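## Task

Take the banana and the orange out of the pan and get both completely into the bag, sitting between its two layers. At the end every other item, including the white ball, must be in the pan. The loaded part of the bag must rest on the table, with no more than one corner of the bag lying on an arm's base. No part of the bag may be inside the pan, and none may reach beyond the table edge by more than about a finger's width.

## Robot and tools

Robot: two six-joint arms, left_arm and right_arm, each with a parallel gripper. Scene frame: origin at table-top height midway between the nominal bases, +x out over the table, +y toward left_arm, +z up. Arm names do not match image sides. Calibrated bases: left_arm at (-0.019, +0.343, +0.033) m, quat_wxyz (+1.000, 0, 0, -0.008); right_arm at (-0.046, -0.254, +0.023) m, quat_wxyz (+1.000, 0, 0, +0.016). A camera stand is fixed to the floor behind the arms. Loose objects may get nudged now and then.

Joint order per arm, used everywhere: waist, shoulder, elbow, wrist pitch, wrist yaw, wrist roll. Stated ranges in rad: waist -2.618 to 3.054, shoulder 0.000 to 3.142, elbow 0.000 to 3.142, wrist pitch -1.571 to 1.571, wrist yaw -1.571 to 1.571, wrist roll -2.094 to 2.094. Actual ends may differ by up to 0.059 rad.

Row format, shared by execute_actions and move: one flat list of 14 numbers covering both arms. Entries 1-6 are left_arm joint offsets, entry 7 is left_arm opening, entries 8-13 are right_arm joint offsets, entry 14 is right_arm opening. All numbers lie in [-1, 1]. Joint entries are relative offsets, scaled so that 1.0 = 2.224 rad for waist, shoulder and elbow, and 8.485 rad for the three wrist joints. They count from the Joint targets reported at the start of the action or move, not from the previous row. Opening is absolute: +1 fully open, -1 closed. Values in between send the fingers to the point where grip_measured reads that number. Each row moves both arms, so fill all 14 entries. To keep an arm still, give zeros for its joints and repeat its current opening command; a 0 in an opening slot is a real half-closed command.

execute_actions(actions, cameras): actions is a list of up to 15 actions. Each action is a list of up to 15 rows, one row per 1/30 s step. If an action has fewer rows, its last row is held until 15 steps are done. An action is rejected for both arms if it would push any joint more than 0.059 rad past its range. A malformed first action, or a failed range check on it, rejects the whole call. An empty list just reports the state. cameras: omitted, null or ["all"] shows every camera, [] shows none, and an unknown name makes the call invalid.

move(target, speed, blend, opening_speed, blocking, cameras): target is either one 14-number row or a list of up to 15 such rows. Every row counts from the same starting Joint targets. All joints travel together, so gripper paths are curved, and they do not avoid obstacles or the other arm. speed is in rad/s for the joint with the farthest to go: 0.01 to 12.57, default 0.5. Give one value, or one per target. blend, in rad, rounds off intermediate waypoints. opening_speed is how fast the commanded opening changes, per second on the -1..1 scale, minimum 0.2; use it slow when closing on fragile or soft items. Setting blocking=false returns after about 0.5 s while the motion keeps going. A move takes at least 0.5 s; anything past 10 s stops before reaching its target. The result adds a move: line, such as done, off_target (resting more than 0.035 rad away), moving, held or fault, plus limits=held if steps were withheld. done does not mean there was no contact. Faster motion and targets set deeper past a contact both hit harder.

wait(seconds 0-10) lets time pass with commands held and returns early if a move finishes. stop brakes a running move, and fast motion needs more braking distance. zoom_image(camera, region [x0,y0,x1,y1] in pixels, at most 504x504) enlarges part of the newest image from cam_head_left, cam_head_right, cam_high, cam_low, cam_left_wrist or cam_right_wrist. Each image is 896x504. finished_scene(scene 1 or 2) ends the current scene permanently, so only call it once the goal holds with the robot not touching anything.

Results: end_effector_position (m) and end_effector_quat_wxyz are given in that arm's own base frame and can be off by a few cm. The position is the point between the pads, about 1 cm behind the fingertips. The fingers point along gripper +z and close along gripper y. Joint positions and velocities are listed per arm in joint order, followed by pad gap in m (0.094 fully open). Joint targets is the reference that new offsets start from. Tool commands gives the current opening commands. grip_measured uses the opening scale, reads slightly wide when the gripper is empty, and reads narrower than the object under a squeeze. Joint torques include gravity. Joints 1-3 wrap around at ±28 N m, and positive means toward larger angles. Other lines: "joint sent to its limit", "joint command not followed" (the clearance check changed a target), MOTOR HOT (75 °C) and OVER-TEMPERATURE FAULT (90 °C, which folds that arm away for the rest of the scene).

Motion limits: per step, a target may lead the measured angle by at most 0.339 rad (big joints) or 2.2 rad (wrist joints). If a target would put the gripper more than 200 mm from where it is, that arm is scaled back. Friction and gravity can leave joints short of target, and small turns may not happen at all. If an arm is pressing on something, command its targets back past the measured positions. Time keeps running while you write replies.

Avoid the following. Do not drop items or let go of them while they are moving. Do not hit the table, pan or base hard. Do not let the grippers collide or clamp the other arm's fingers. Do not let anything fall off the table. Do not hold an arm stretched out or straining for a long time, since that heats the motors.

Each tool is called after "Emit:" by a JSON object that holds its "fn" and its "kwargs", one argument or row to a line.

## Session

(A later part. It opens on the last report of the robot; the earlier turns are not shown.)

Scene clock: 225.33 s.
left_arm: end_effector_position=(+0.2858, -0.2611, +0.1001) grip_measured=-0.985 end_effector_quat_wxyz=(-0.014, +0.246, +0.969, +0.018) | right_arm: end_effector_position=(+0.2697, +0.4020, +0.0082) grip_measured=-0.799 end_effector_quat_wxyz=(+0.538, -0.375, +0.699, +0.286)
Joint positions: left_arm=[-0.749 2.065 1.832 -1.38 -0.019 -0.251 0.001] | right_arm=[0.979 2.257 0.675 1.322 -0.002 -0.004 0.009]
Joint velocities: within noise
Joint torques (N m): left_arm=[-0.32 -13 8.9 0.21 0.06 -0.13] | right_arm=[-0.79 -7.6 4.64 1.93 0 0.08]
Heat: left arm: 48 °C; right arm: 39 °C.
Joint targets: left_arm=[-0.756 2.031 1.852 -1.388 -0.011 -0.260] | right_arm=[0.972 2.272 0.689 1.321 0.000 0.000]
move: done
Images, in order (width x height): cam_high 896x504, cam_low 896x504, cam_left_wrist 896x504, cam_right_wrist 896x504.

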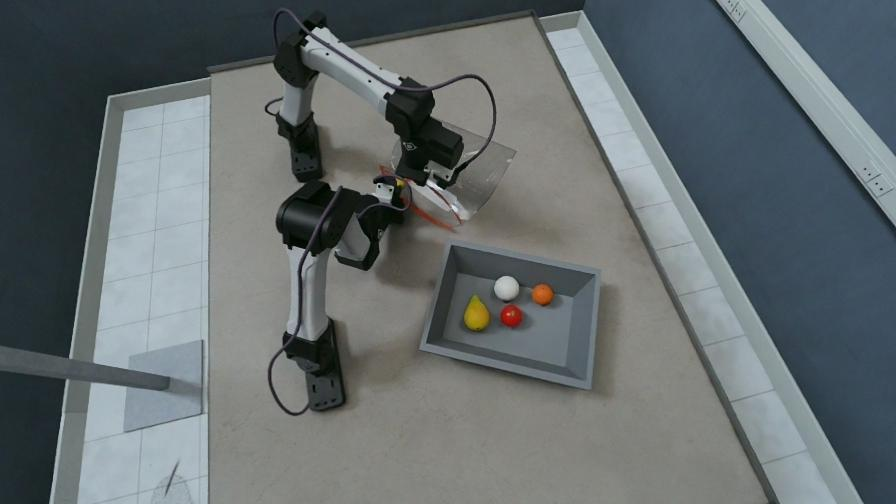

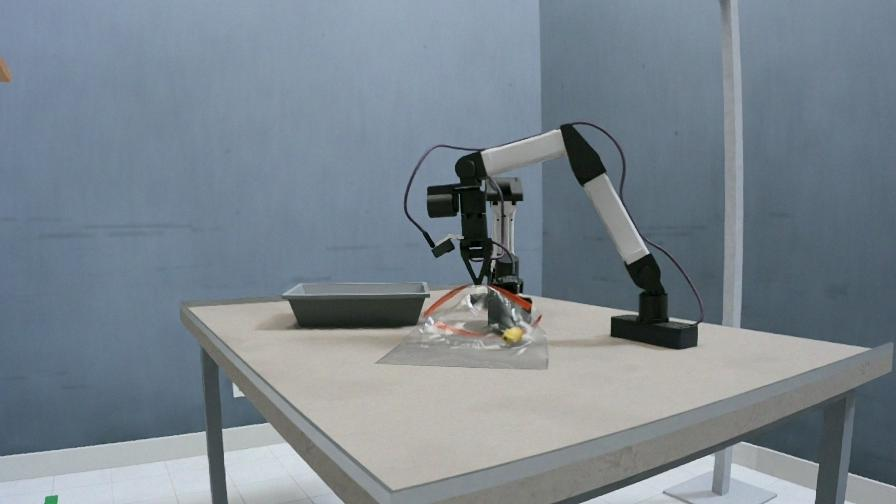

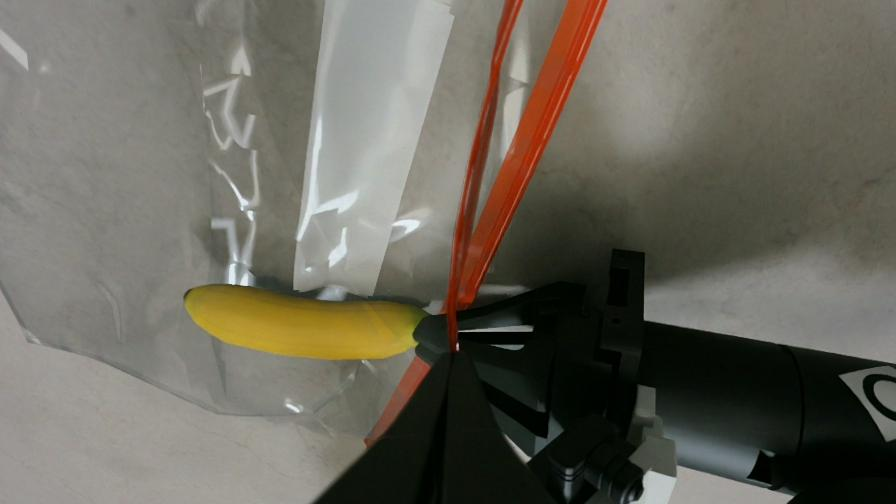

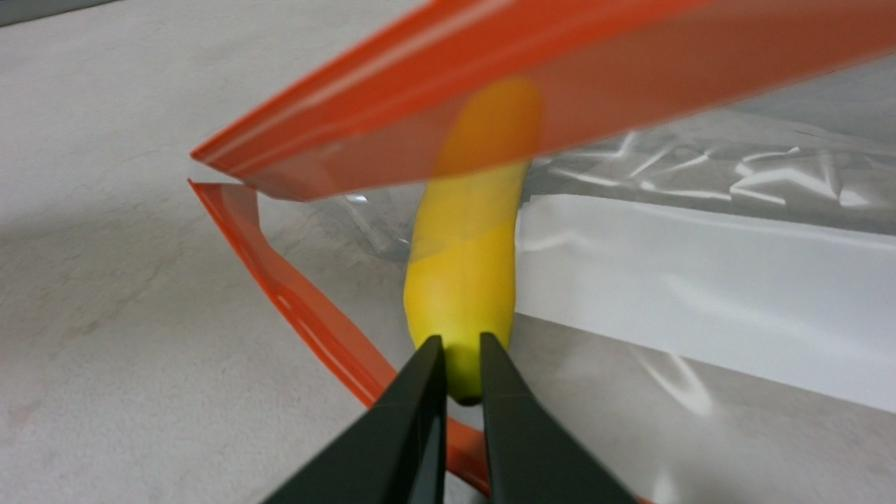

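Emit:
{"fn": "move", "kwargs": {
  "target": [
    [0,0,0,0,0,0,-1,0,0.0146,0.0584,-0.0115,0,0,-0.8],
    [0,0,0,0,0,0,-1,0,0.0241,0.098,-0.0193,0,0,-0.8]
  ],
  "speed": 0.2,
  "blend": 0.03,
  "cameras": ["cam_low","cam_high","cam_left_wrist","cam_right_wrist"]
}}

Emit:
{"fn": "zoom_image", "kwargs": {
  "camera": "cam_high",
  "region": [340, 100, 520, 240]
}}

Scene clock: 227.20 s.
left_arm: end_effector_position=(+0.2858, -0.2611, +0.1001) grip_measured=-0.985 end_effector_quat_wxyz=(-0.014, +0.246, +0.969, +0.018) | right_arm: end_effector_position=(+0.2972, +0.4428, +0.0113) grip_measured=-0.799 end_effector_quat_wxyz=(+0.538, -0.375, +0.699, +0.286)
Joint positions: left_arm=[-0.749 2.065 1.832 -1.38 -0.019 -0.251 0.001] | right_arm=[0.979 2.31 0.889 1.16 -0.002 -0.004 0.009]
Joint velocities: within noise
Joint torques (N m): left_arm=[-0.38 -12.97 8.96 0.21 0.05 -0.13] | right_arm=[-0.8 -8.75 5.89 1.91 0 0.08]
Heat: left arm: 48 °C; right arm: 39 °C.
Joint targets: left_arm=[-0.756 2.031 1.852 -1.388 -0.011 -0.260] | right_arm=[0.972 2.325 0.907 1.157 0.000 0.000]
move: done
Images, in order (width x height): cam_high 896x504, cam_low 896x504, cam_left_wrist 896x504, cam_right_wrist 896x504.

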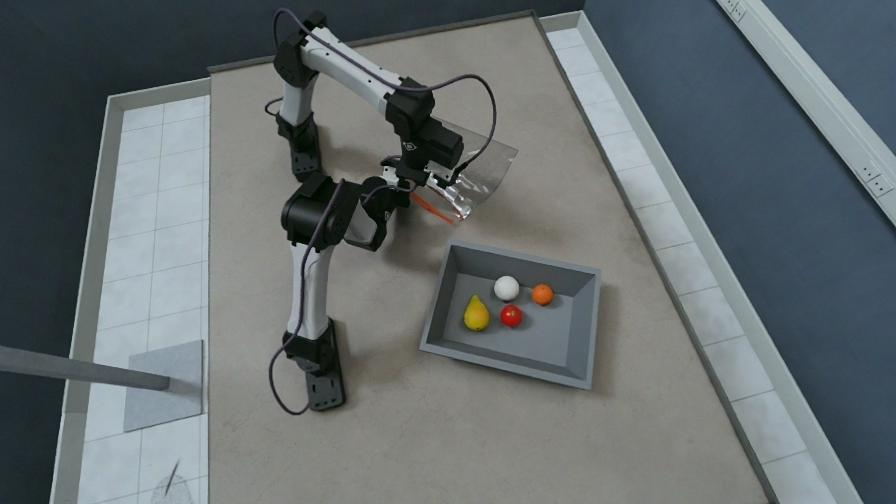

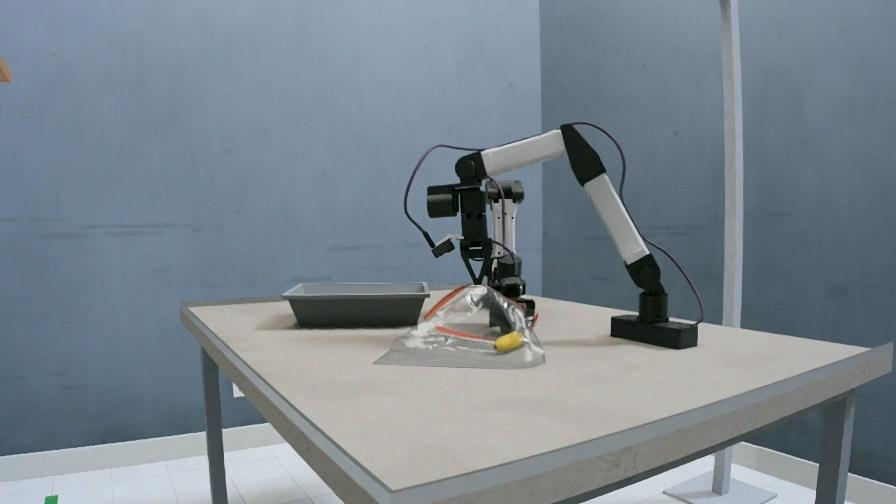

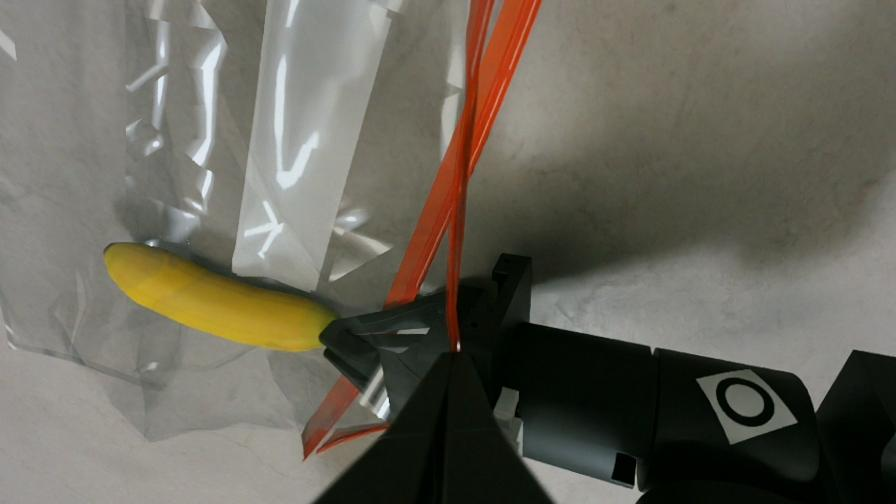

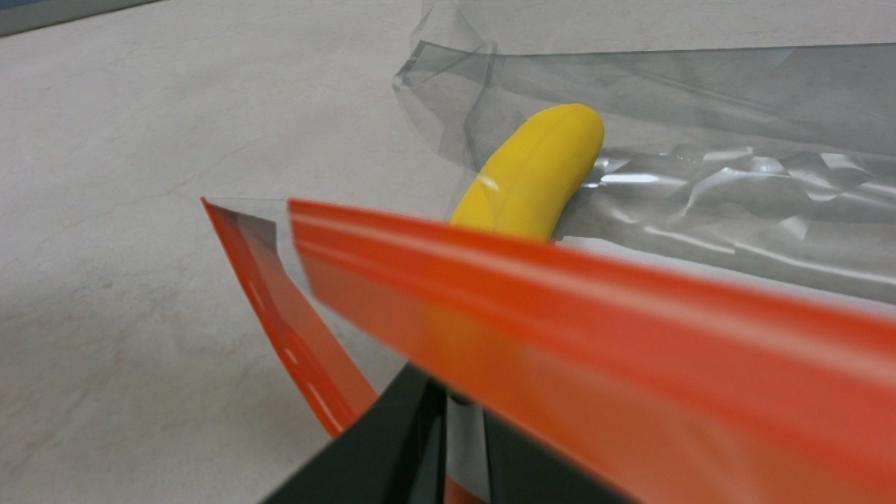

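Scaled by 2.800 from the camera's 896x504 image, which has a finer 1280x720 frame.

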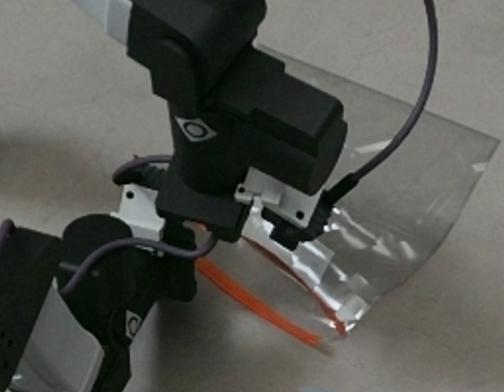

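Emit:
{"fn": "move", "kwargs": {
  "target": [
    [0,0,0,0,0,0,-1,0,-0.0552,-0.1027,0.0124,0,0,-0.8],
    [0,0,0,0,0,0,-1,0,-0.1183,-0.2631,0.0379,0,0,-0.8],
    [0,0,0,0,0,0,-1,0,-0.5787,-0.1731,-0.1474,0,0,-0.8],
    [0,0,0,0,0,0,-1,-0.437,-0.5787,-0.1731,-0.1474,0,0,-0.8],
    [0,0,0,0,0,0,-1,-0.437,-0.0359,0.5277,-0.2713,0,0,-0.8]
  ],
  "speed": [0.3,0.5,1.4,1.3,1.4],
  "blend": [0.03,0.1,0.15,0.15,0]
}}

Emit:
{"fn": "zoom_image", "kwargs": {
  "camera": "cam_low",
  "region": [340, 240, 580, 400]
}}

Emit:
{"fn": "zoom_image", "kwargs": {
  "camera": "cam_high",
  "region": [340, 100, 520, 240]
}}

Scene clock: 233.63 s.
left_arm: end_effector_position=(+0.2858, -0.2611, +0.1001) grip_measured=-0.985 end_effector_quat_wxyz=(-0.014, +0.246, +0.969, +0.018) | right_arm: end_effector_position=(+0.4953, +0.0032, +0.0944) grip_measured=-0.799 end_effector_quat_wxyz=(+0.122, -0.005, +0.993, +0.001)
Joint positions: left_arm=[-0.749 2.065 1.832 -1.38 -0.019 -0.251 0.001] | right_arm=[0.006 2.238 2.054 -1.142 -0.001 -0.004 0.009]
Joint velocities: within noise
Joint torques (N m): left_arm=[-0.36 -12.98 8.92 0.22 0.05 -0.14] | right_arm=[-0.62 -11.23 9.16 0.76 -0.01 0.1]
Heat: left arm: 48 °C; right arm: 40 °C.
Joint targets: left_arm=[-0.756 2.031 1.852 -1.388 -0.011 -0.260] | right_arm=[0.000 2.246 2.081 -1.145 0.000 0.000]
move: done

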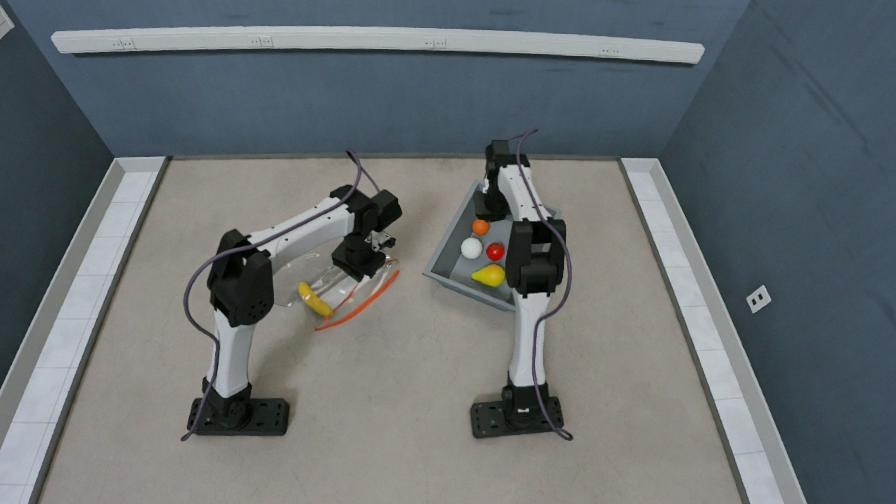

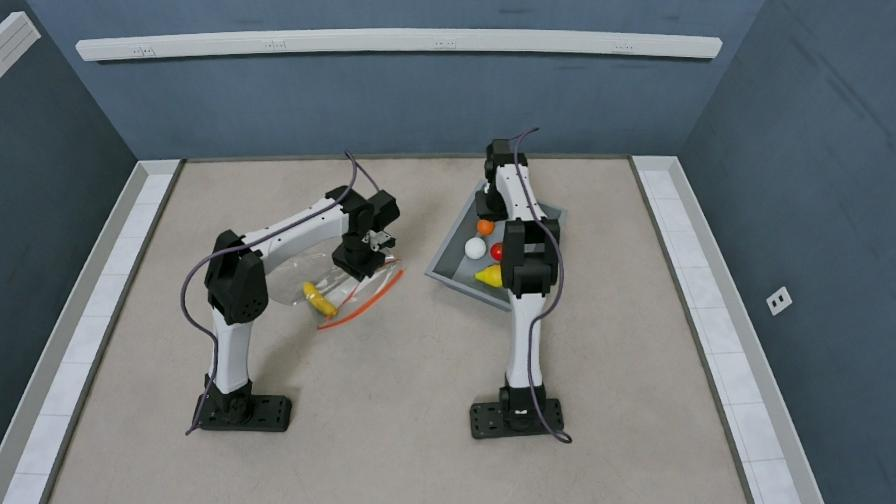

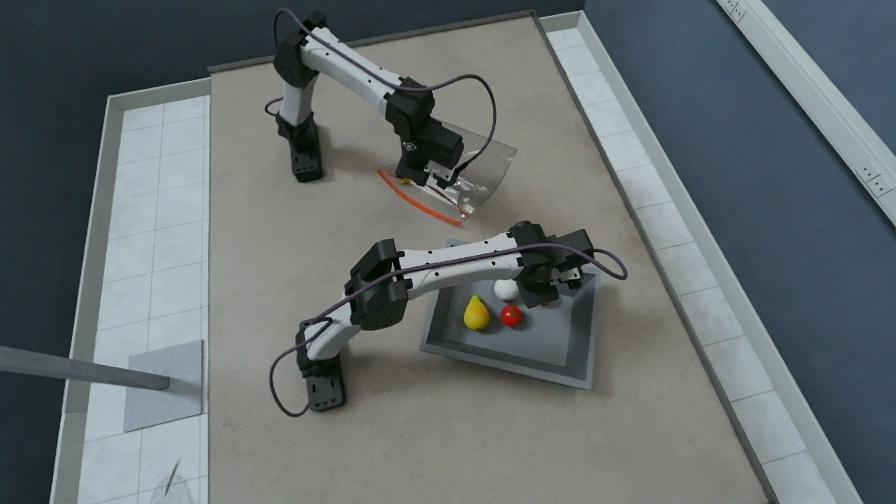

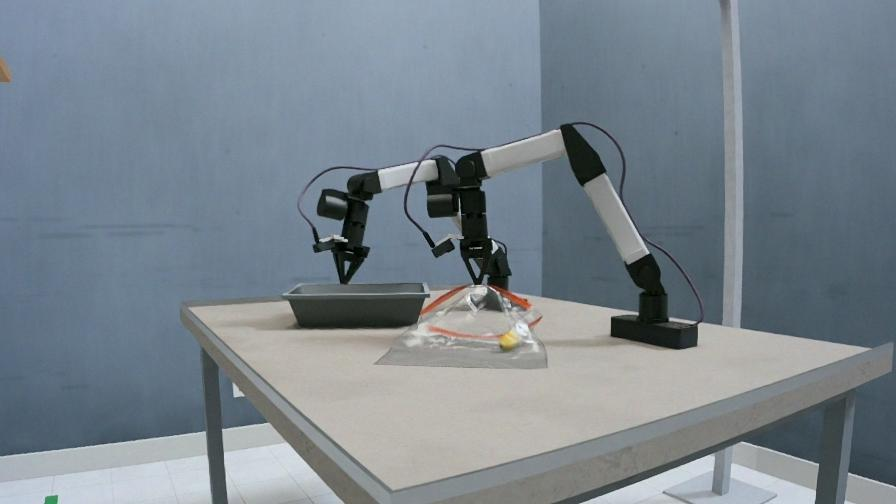

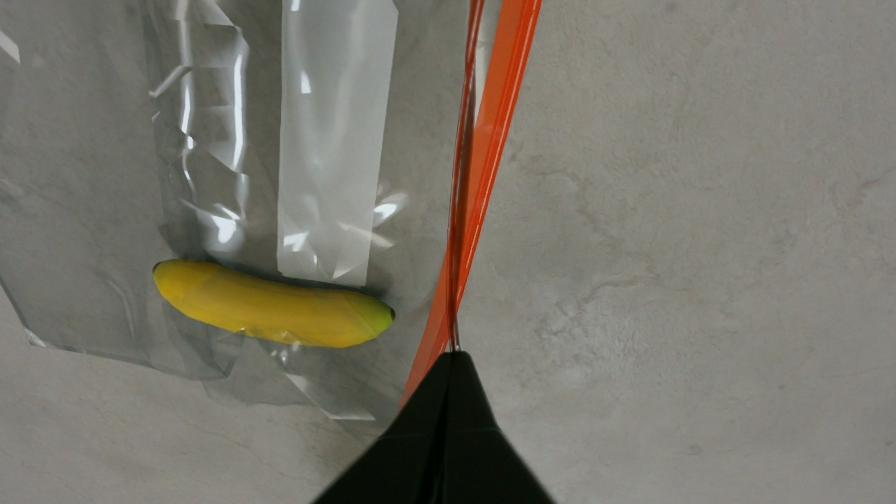

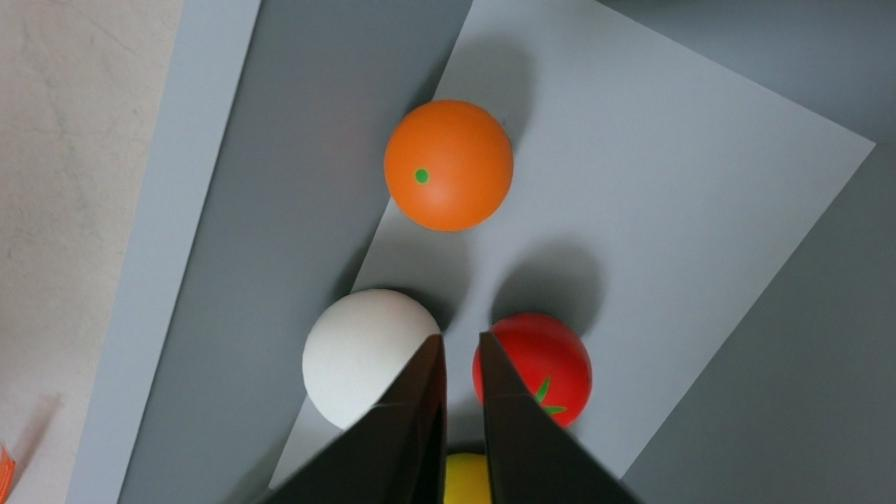

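Scaled by 2.100 from the camera's 896x504 image, which has a finer 1280x720 frame.

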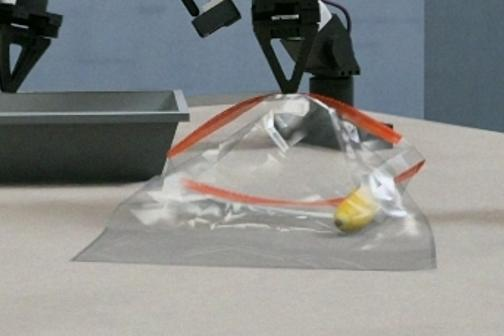

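Scaled by 2.800 from the camera's 896x504 image, which has a finer 1280x720 frame.

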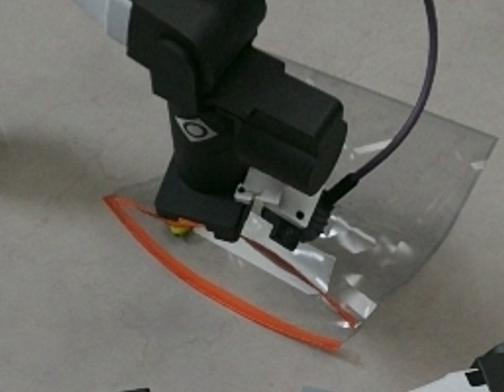

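Emit:
{"fn": "move", "kwargs": {
  "target": [
    [0,0,0,0,0,0,-1,0,0.0837,0.0912,-0.0018,0,-0.1237,0.5],
    [0,0,0,0,0,0,-1,0,0.087,-0.0101,0.0256,0,-0.1237,0.5]
  ],
  "speed": [1.0,0.35],
  "cameras": ["cam_high","cam_right_wrist"]
}}

Scene clock: 251.97 s.
left_arm: end_effector_position=(+0.2858, -0.2611, +0.1001) grip_measured=-0.985 end_effector_quat_wxyz=(-0.014, +0.246, +0.969, +0.018) | right_arm: end_effector_position=(+0.5335, +0.0035, +0.0140) grip_measured=+0.499 end_effector_quat_wxyz=(+0.113, -0.496, +0.858, -0.064)
Joint positions: left_arm=[-0.749 2.065 1.832 -1.38 -0.019 -0.251 0.001] | right_arm=[0.006 2.429 2.059 -0.942 -0.001 -1.042 0.07]
Joint velocities: within noise
Joint torques (N m): left_arm=[-0.36 -13 8.94 0.21 0.06 -0.13] | right_arm=[-0.64 -12.15 6.43 0.9 -0.07 -0.02]
Heat: left arm: 48 °C; right arm: 46 °C.
Joint targets: left_arm=[-0.756 2.031 1.852 -1.388 -0.011 -0.260] | right_arm=[0.000 2.439 2.058 -0.928 0.000 -1.049]
move: done
Images, in order (width x height): cam_high 896x504, cam_right_wrist 896x504.

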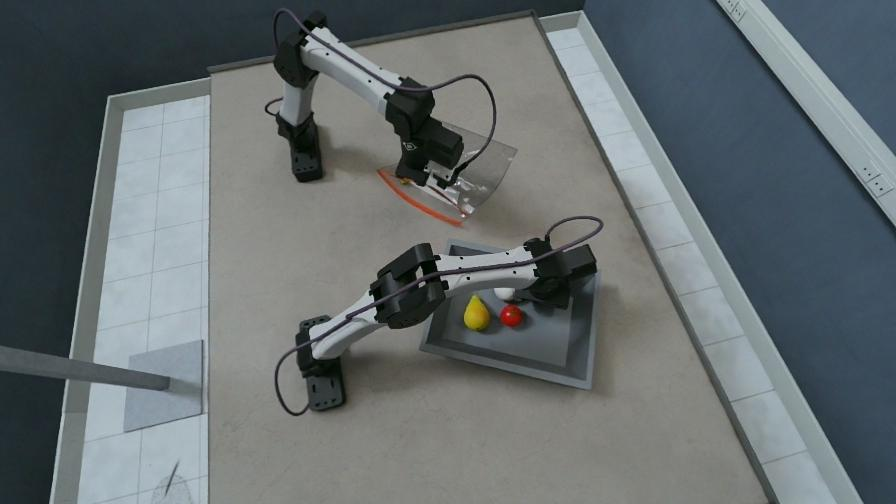

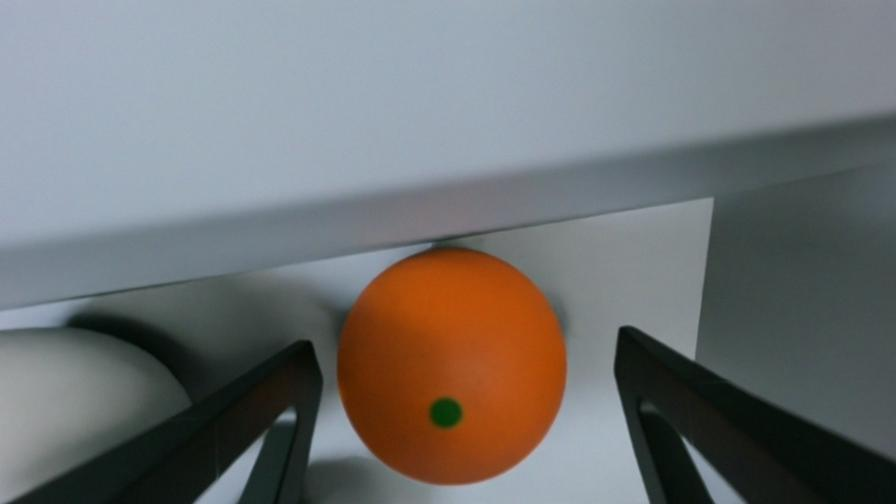

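Emit:
{"fn": "move", "kwargs": {
  "target": [
    [0,0,0,0,0,0,-1,0,0.006,-0.0058,0.0031,0,0,0.5],
    [0,0,0,0,0,0,-1,0,0.006,-0.0058,0.0031,0,0,-0.04]
  ],
  "speed": 0.3,
  "opening_speed": 0.9,
  "cameras": ["cam_right_wrist"]
}}

Scene clock: 253.97 s.
left_arm: end_effector_position=(+0.2858, -0.2611, +0.1001) grip_measured=-0.985 end_effector_quat_wxyz=(-0.014, +0.246, +0.969, +0.018) | right_arm: end_effector_position=(+0.5359, +0.0035, +0.0073) grip_measured=-0.036 end_effector_quat_wxyz=(+0.115, -0.496, +0.858, -0.065)
Joint positions: left_arm=[-0.749 2.065 1.832 -1.38 -0.019 -0.251 0.001] | right_arm=[0.006 2.438 2.048 -0.915 -0.001 -1.043 0.045]
Joint velocities: within noise
Joint torques (N m): left_arm=[-0.34 -13 8.94 0.2 0.06 -0.13] | right_arm=[-0.61 -11.89 6.28 0.9 -0.06 -0.01]
Heat: left arm: 48 °C; right arm: 46 °C.
Joint targets: left_arm=[-0.756 2.031 1.852 -1.388 -0.011 -0.260] | right_arm=[0.000 2.453 2.045 -0.901 0.000 -1.050]
move: done
Images, in order (width x height): cam_right_wrist 896x504.

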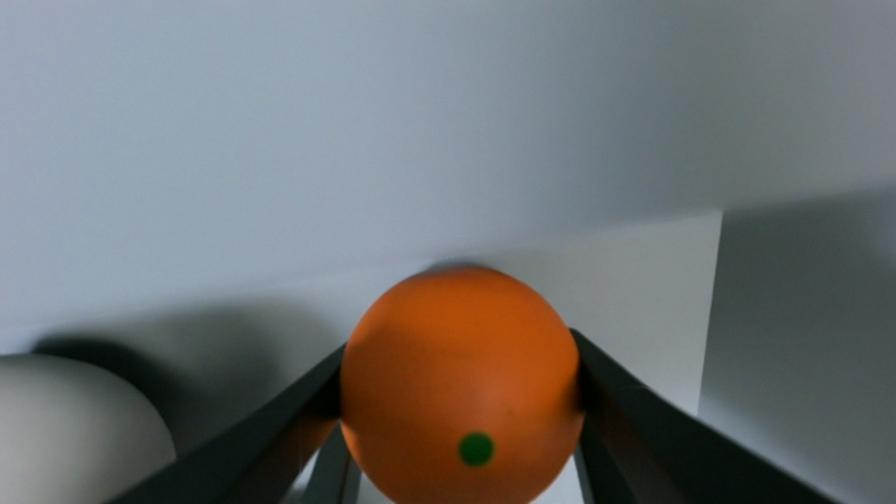

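Emit:
{"fn": "move", "kwargs": {
  "target": [
    [0,-0.018,0.0175,-0.0092,0,0,-1,0,-0.0094,0.1074,-0.0306,0,0,-0.08],
    [0.0585,-0.018,0.0175,-0.0092,0,0,-1,0,-0.0931,0.0162,-0.0288,0,0.1237,-0.08],
    [0.0585,-0.018,0.0175,-0.0092,0,0,-1,0,-0.6362,-0.6848,0.0951,0,0.1237,-0.08],
    [0.0585,-0.018,0.0175,-0.0092,0,0,-1,0.3934,-0.6362,-0.6848,0.0951,0,0.1237,-0.08]
  ],
  "speed": [0.4,0.8,1.3,1.0],
  "blend": [0.03,0.15,0.15,0]
}}

Emit:
{"fn": "zoom_image", "kwargs": {
  "camera": "cam_low",
  "region": [340, 240, 580, 400]
}}

Emit:
{"fn": "zoom_image", "kwargs": {
  "camera": "cam_high",
  "region": [340, 100, 520, 240]
}}

Scene clock: 261.30 s.
left_arm: end_effector_position=(+0.3070, -0.2200, +0.1253) grip_measured=-0.985 end_effector_quat_wxyz=(-0.013, +0.189, +0.982, +0.016) | right_arm: end_effector_position=(+0.2130, +0.2513, +0.1209) grip_measured=-0.072 end_effector_quat_wxyz=(+0.405, -0.379, +0.811, +0.186)
Joint positions: left_arm=[-0.63 2.023 1.871 -1.455 -0.019 -0.251 0.001] | right_arm=[0.868 1.056 0.524 -0.115 0 -0.006 0.044]
Joint velocities: within noise
Joint torques (N m): left_arm=[0.57 -12.55 8.9 0.2 0.05 -0.14] | right_arm=[0.68 -4.41 7.16 1.93 -0.03 0.12]
Heat: left arm: 49 °C; right arm: 48 °C.
Joint targets: left_arm=[-0.626 1.992 1.892 -1.466 -0.011 -0.260] | right_arm=[0.875 1.037 0.523 -0.095 0.000 0.000]
move: done

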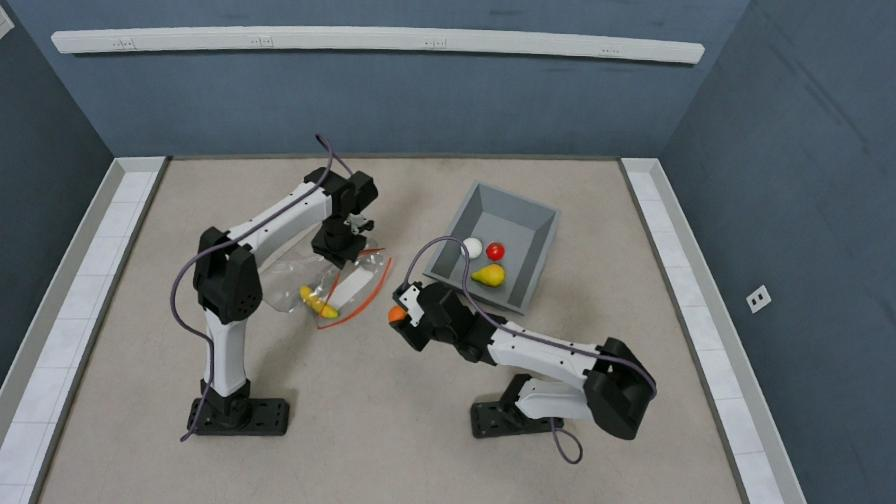

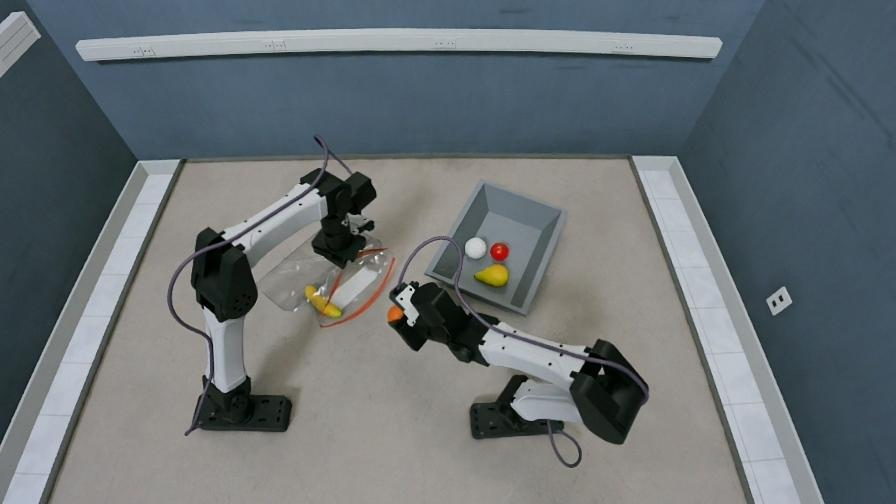

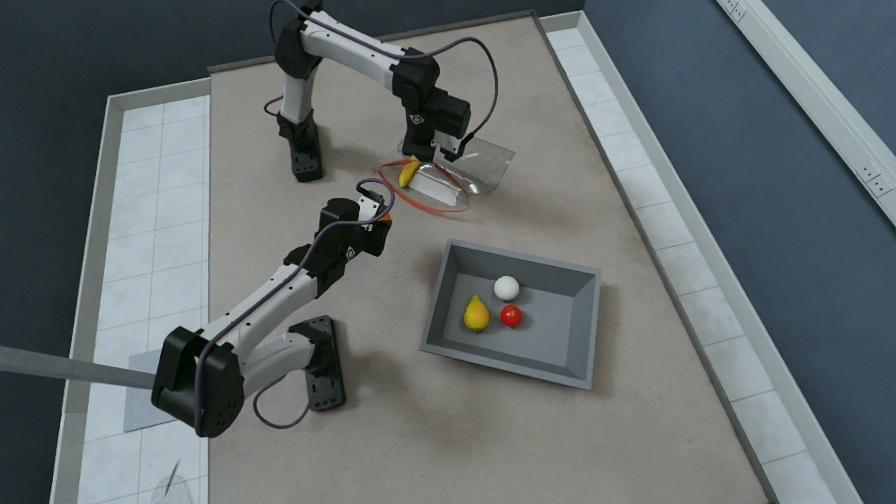

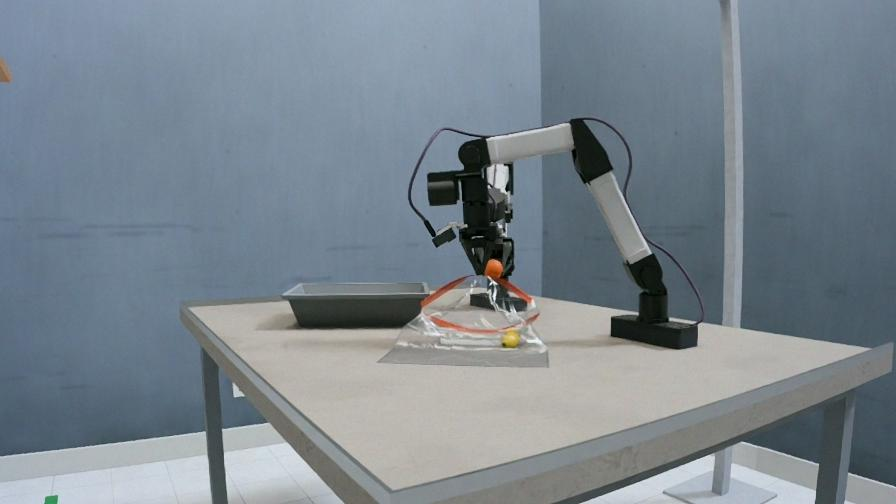

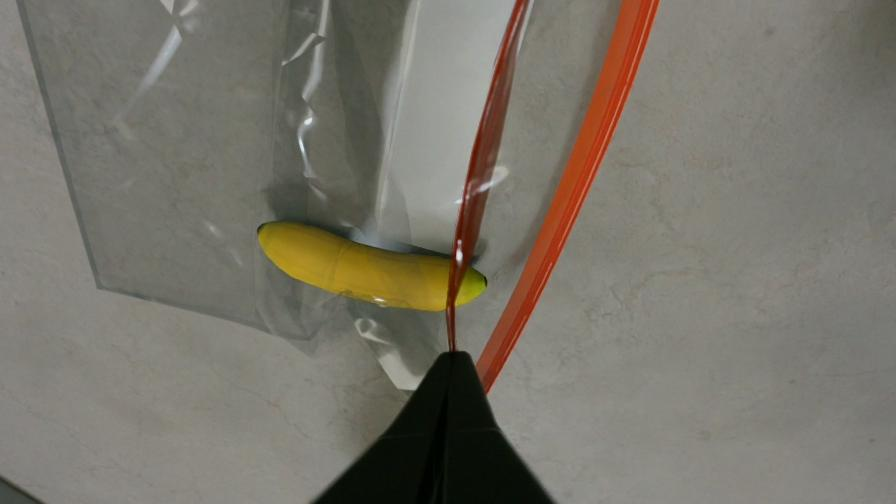

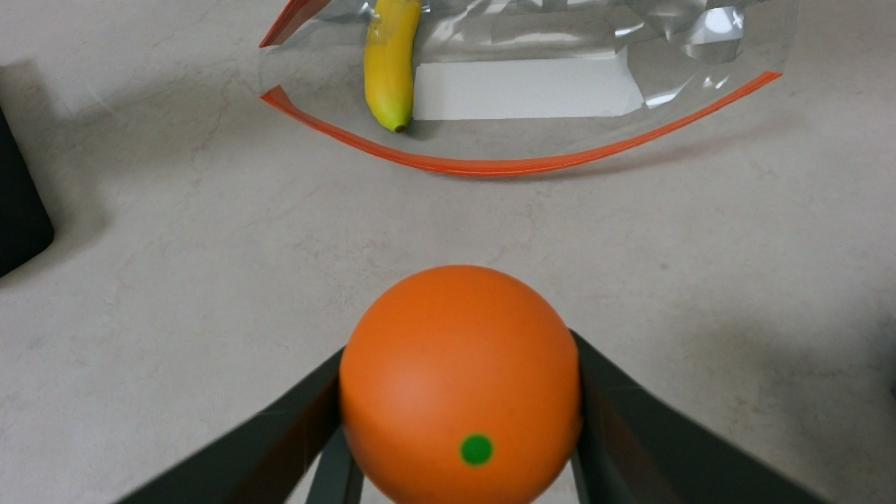

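Scaled by 2.100 from the camera's 896x504 image, which has a finer 1280x720 frame.

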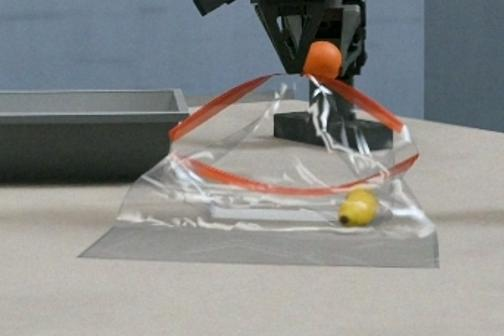

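Scaled by 2.800 from the camera's 896x504 image, which has a finer 1280x720 frame.

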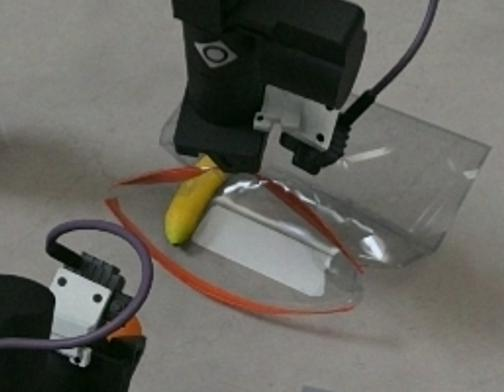

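Emit:
{"fn": "move", "kwargs": {
  "target": [
    [0,0,0,0,0,0,-1,-0.009,0.4004,-0.0811,0.1569,0,0,-0.08]
  ],
  "speed": 1.0,
  "cameras": ["cam_low","cam_high","cam_left_wrist","cam_right_wrist"]
}}

Emit:
{"fn": "zoom_image", "kwargs": {
  "camera": "cam_high",
  "region": [340, 100, 520, 240]
}}

Scene clock: 264.33 s.
left_arm: end_effector_position=(+0.3070, -0.2200, +0.1253) grip_measured=-0.985 end_effector_quat_wxyz=(-0.013, +0.189, +0.982, +0.016) | right_arm: end_effector_position=(+0.2607, +0.3042, +0.0280) grip_measured=-0.072 end_effector_quat_wxyz=(+0.516, -0.346, +0.747, +0.236)
Joint positions: left_arm=[-0.63 2.023 1.871 -1.455 -0.019 -0.251 0.001] | right_arm=[0.862 1.92 0.343 1.213 0 -0.006 0.044]
Joint velocities: within noise
Joint torques (N m): left_arm=[0.57 -12.53 8.92 0.19 0.05 -0.13] | right_arm=[-0.69 -5.57 3.14 2.14 -0.03 0.11]
Heat: left arm: 50 °C; right arm: 47 °C.
Joint targets: left_arm=[-0.626 1.992 1.892 -1.466 -0.011 -0.260] | right_arm=[0.855 1.928 0.342 1.237 0.000 0.000]
move: done
Images, in order (width x height): cam_high 896x504, cam_low 896x504, cam_left_wrist 896x504, cam_right_wrist 896x504.

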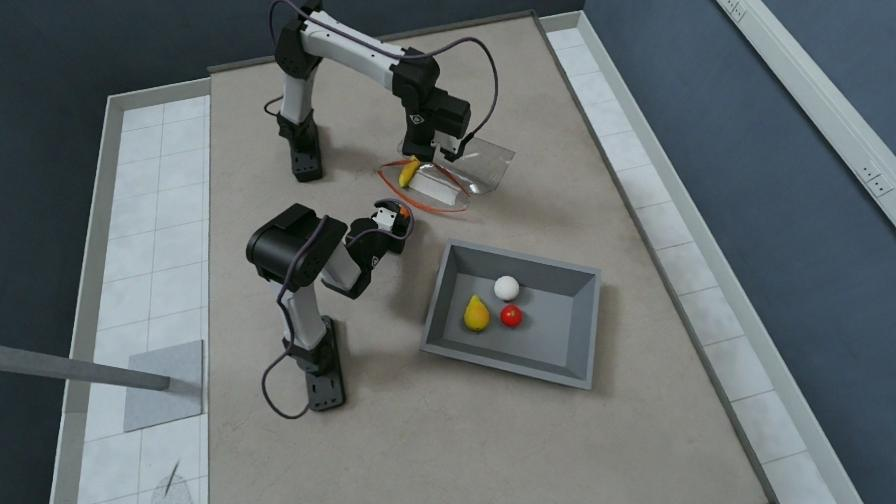

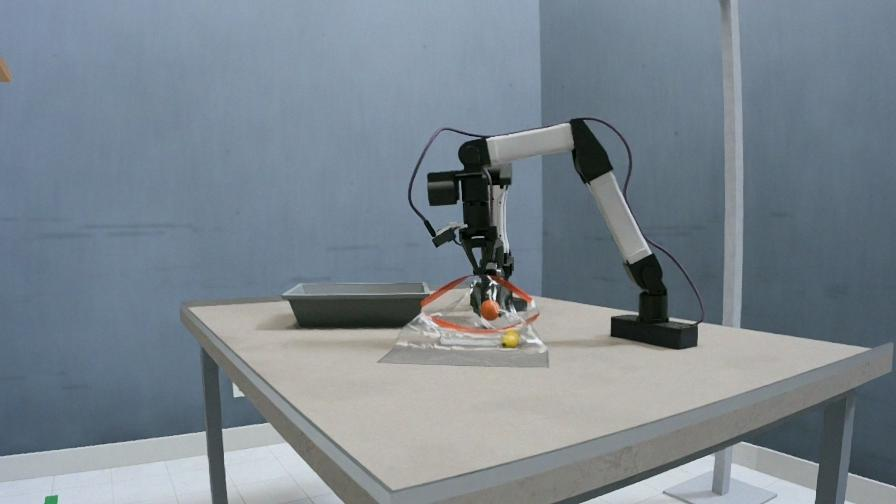

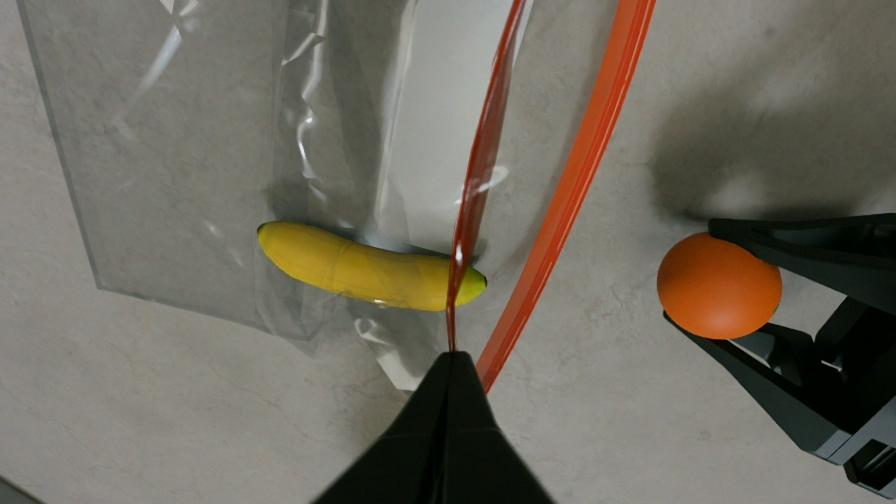

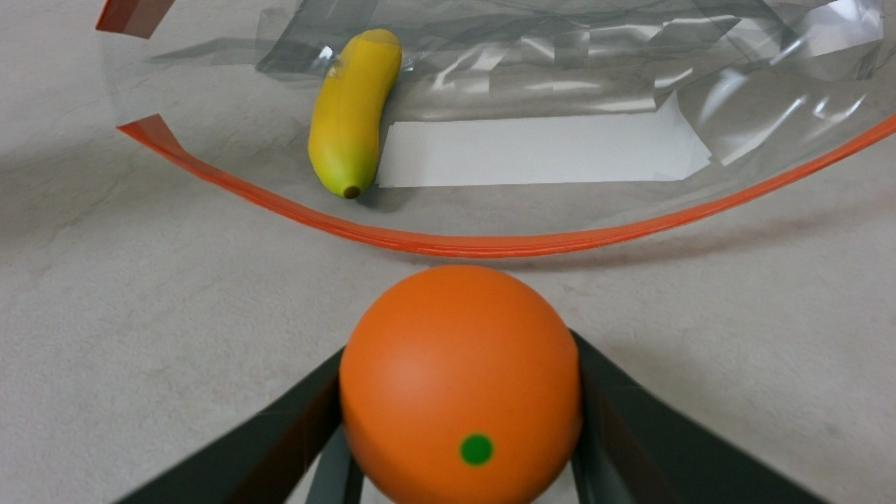

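Scaled by 2.800 from the camera's 896x504 image, which has a finer 1280x720 frame.

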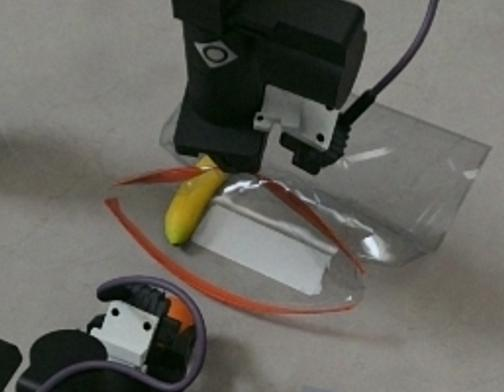

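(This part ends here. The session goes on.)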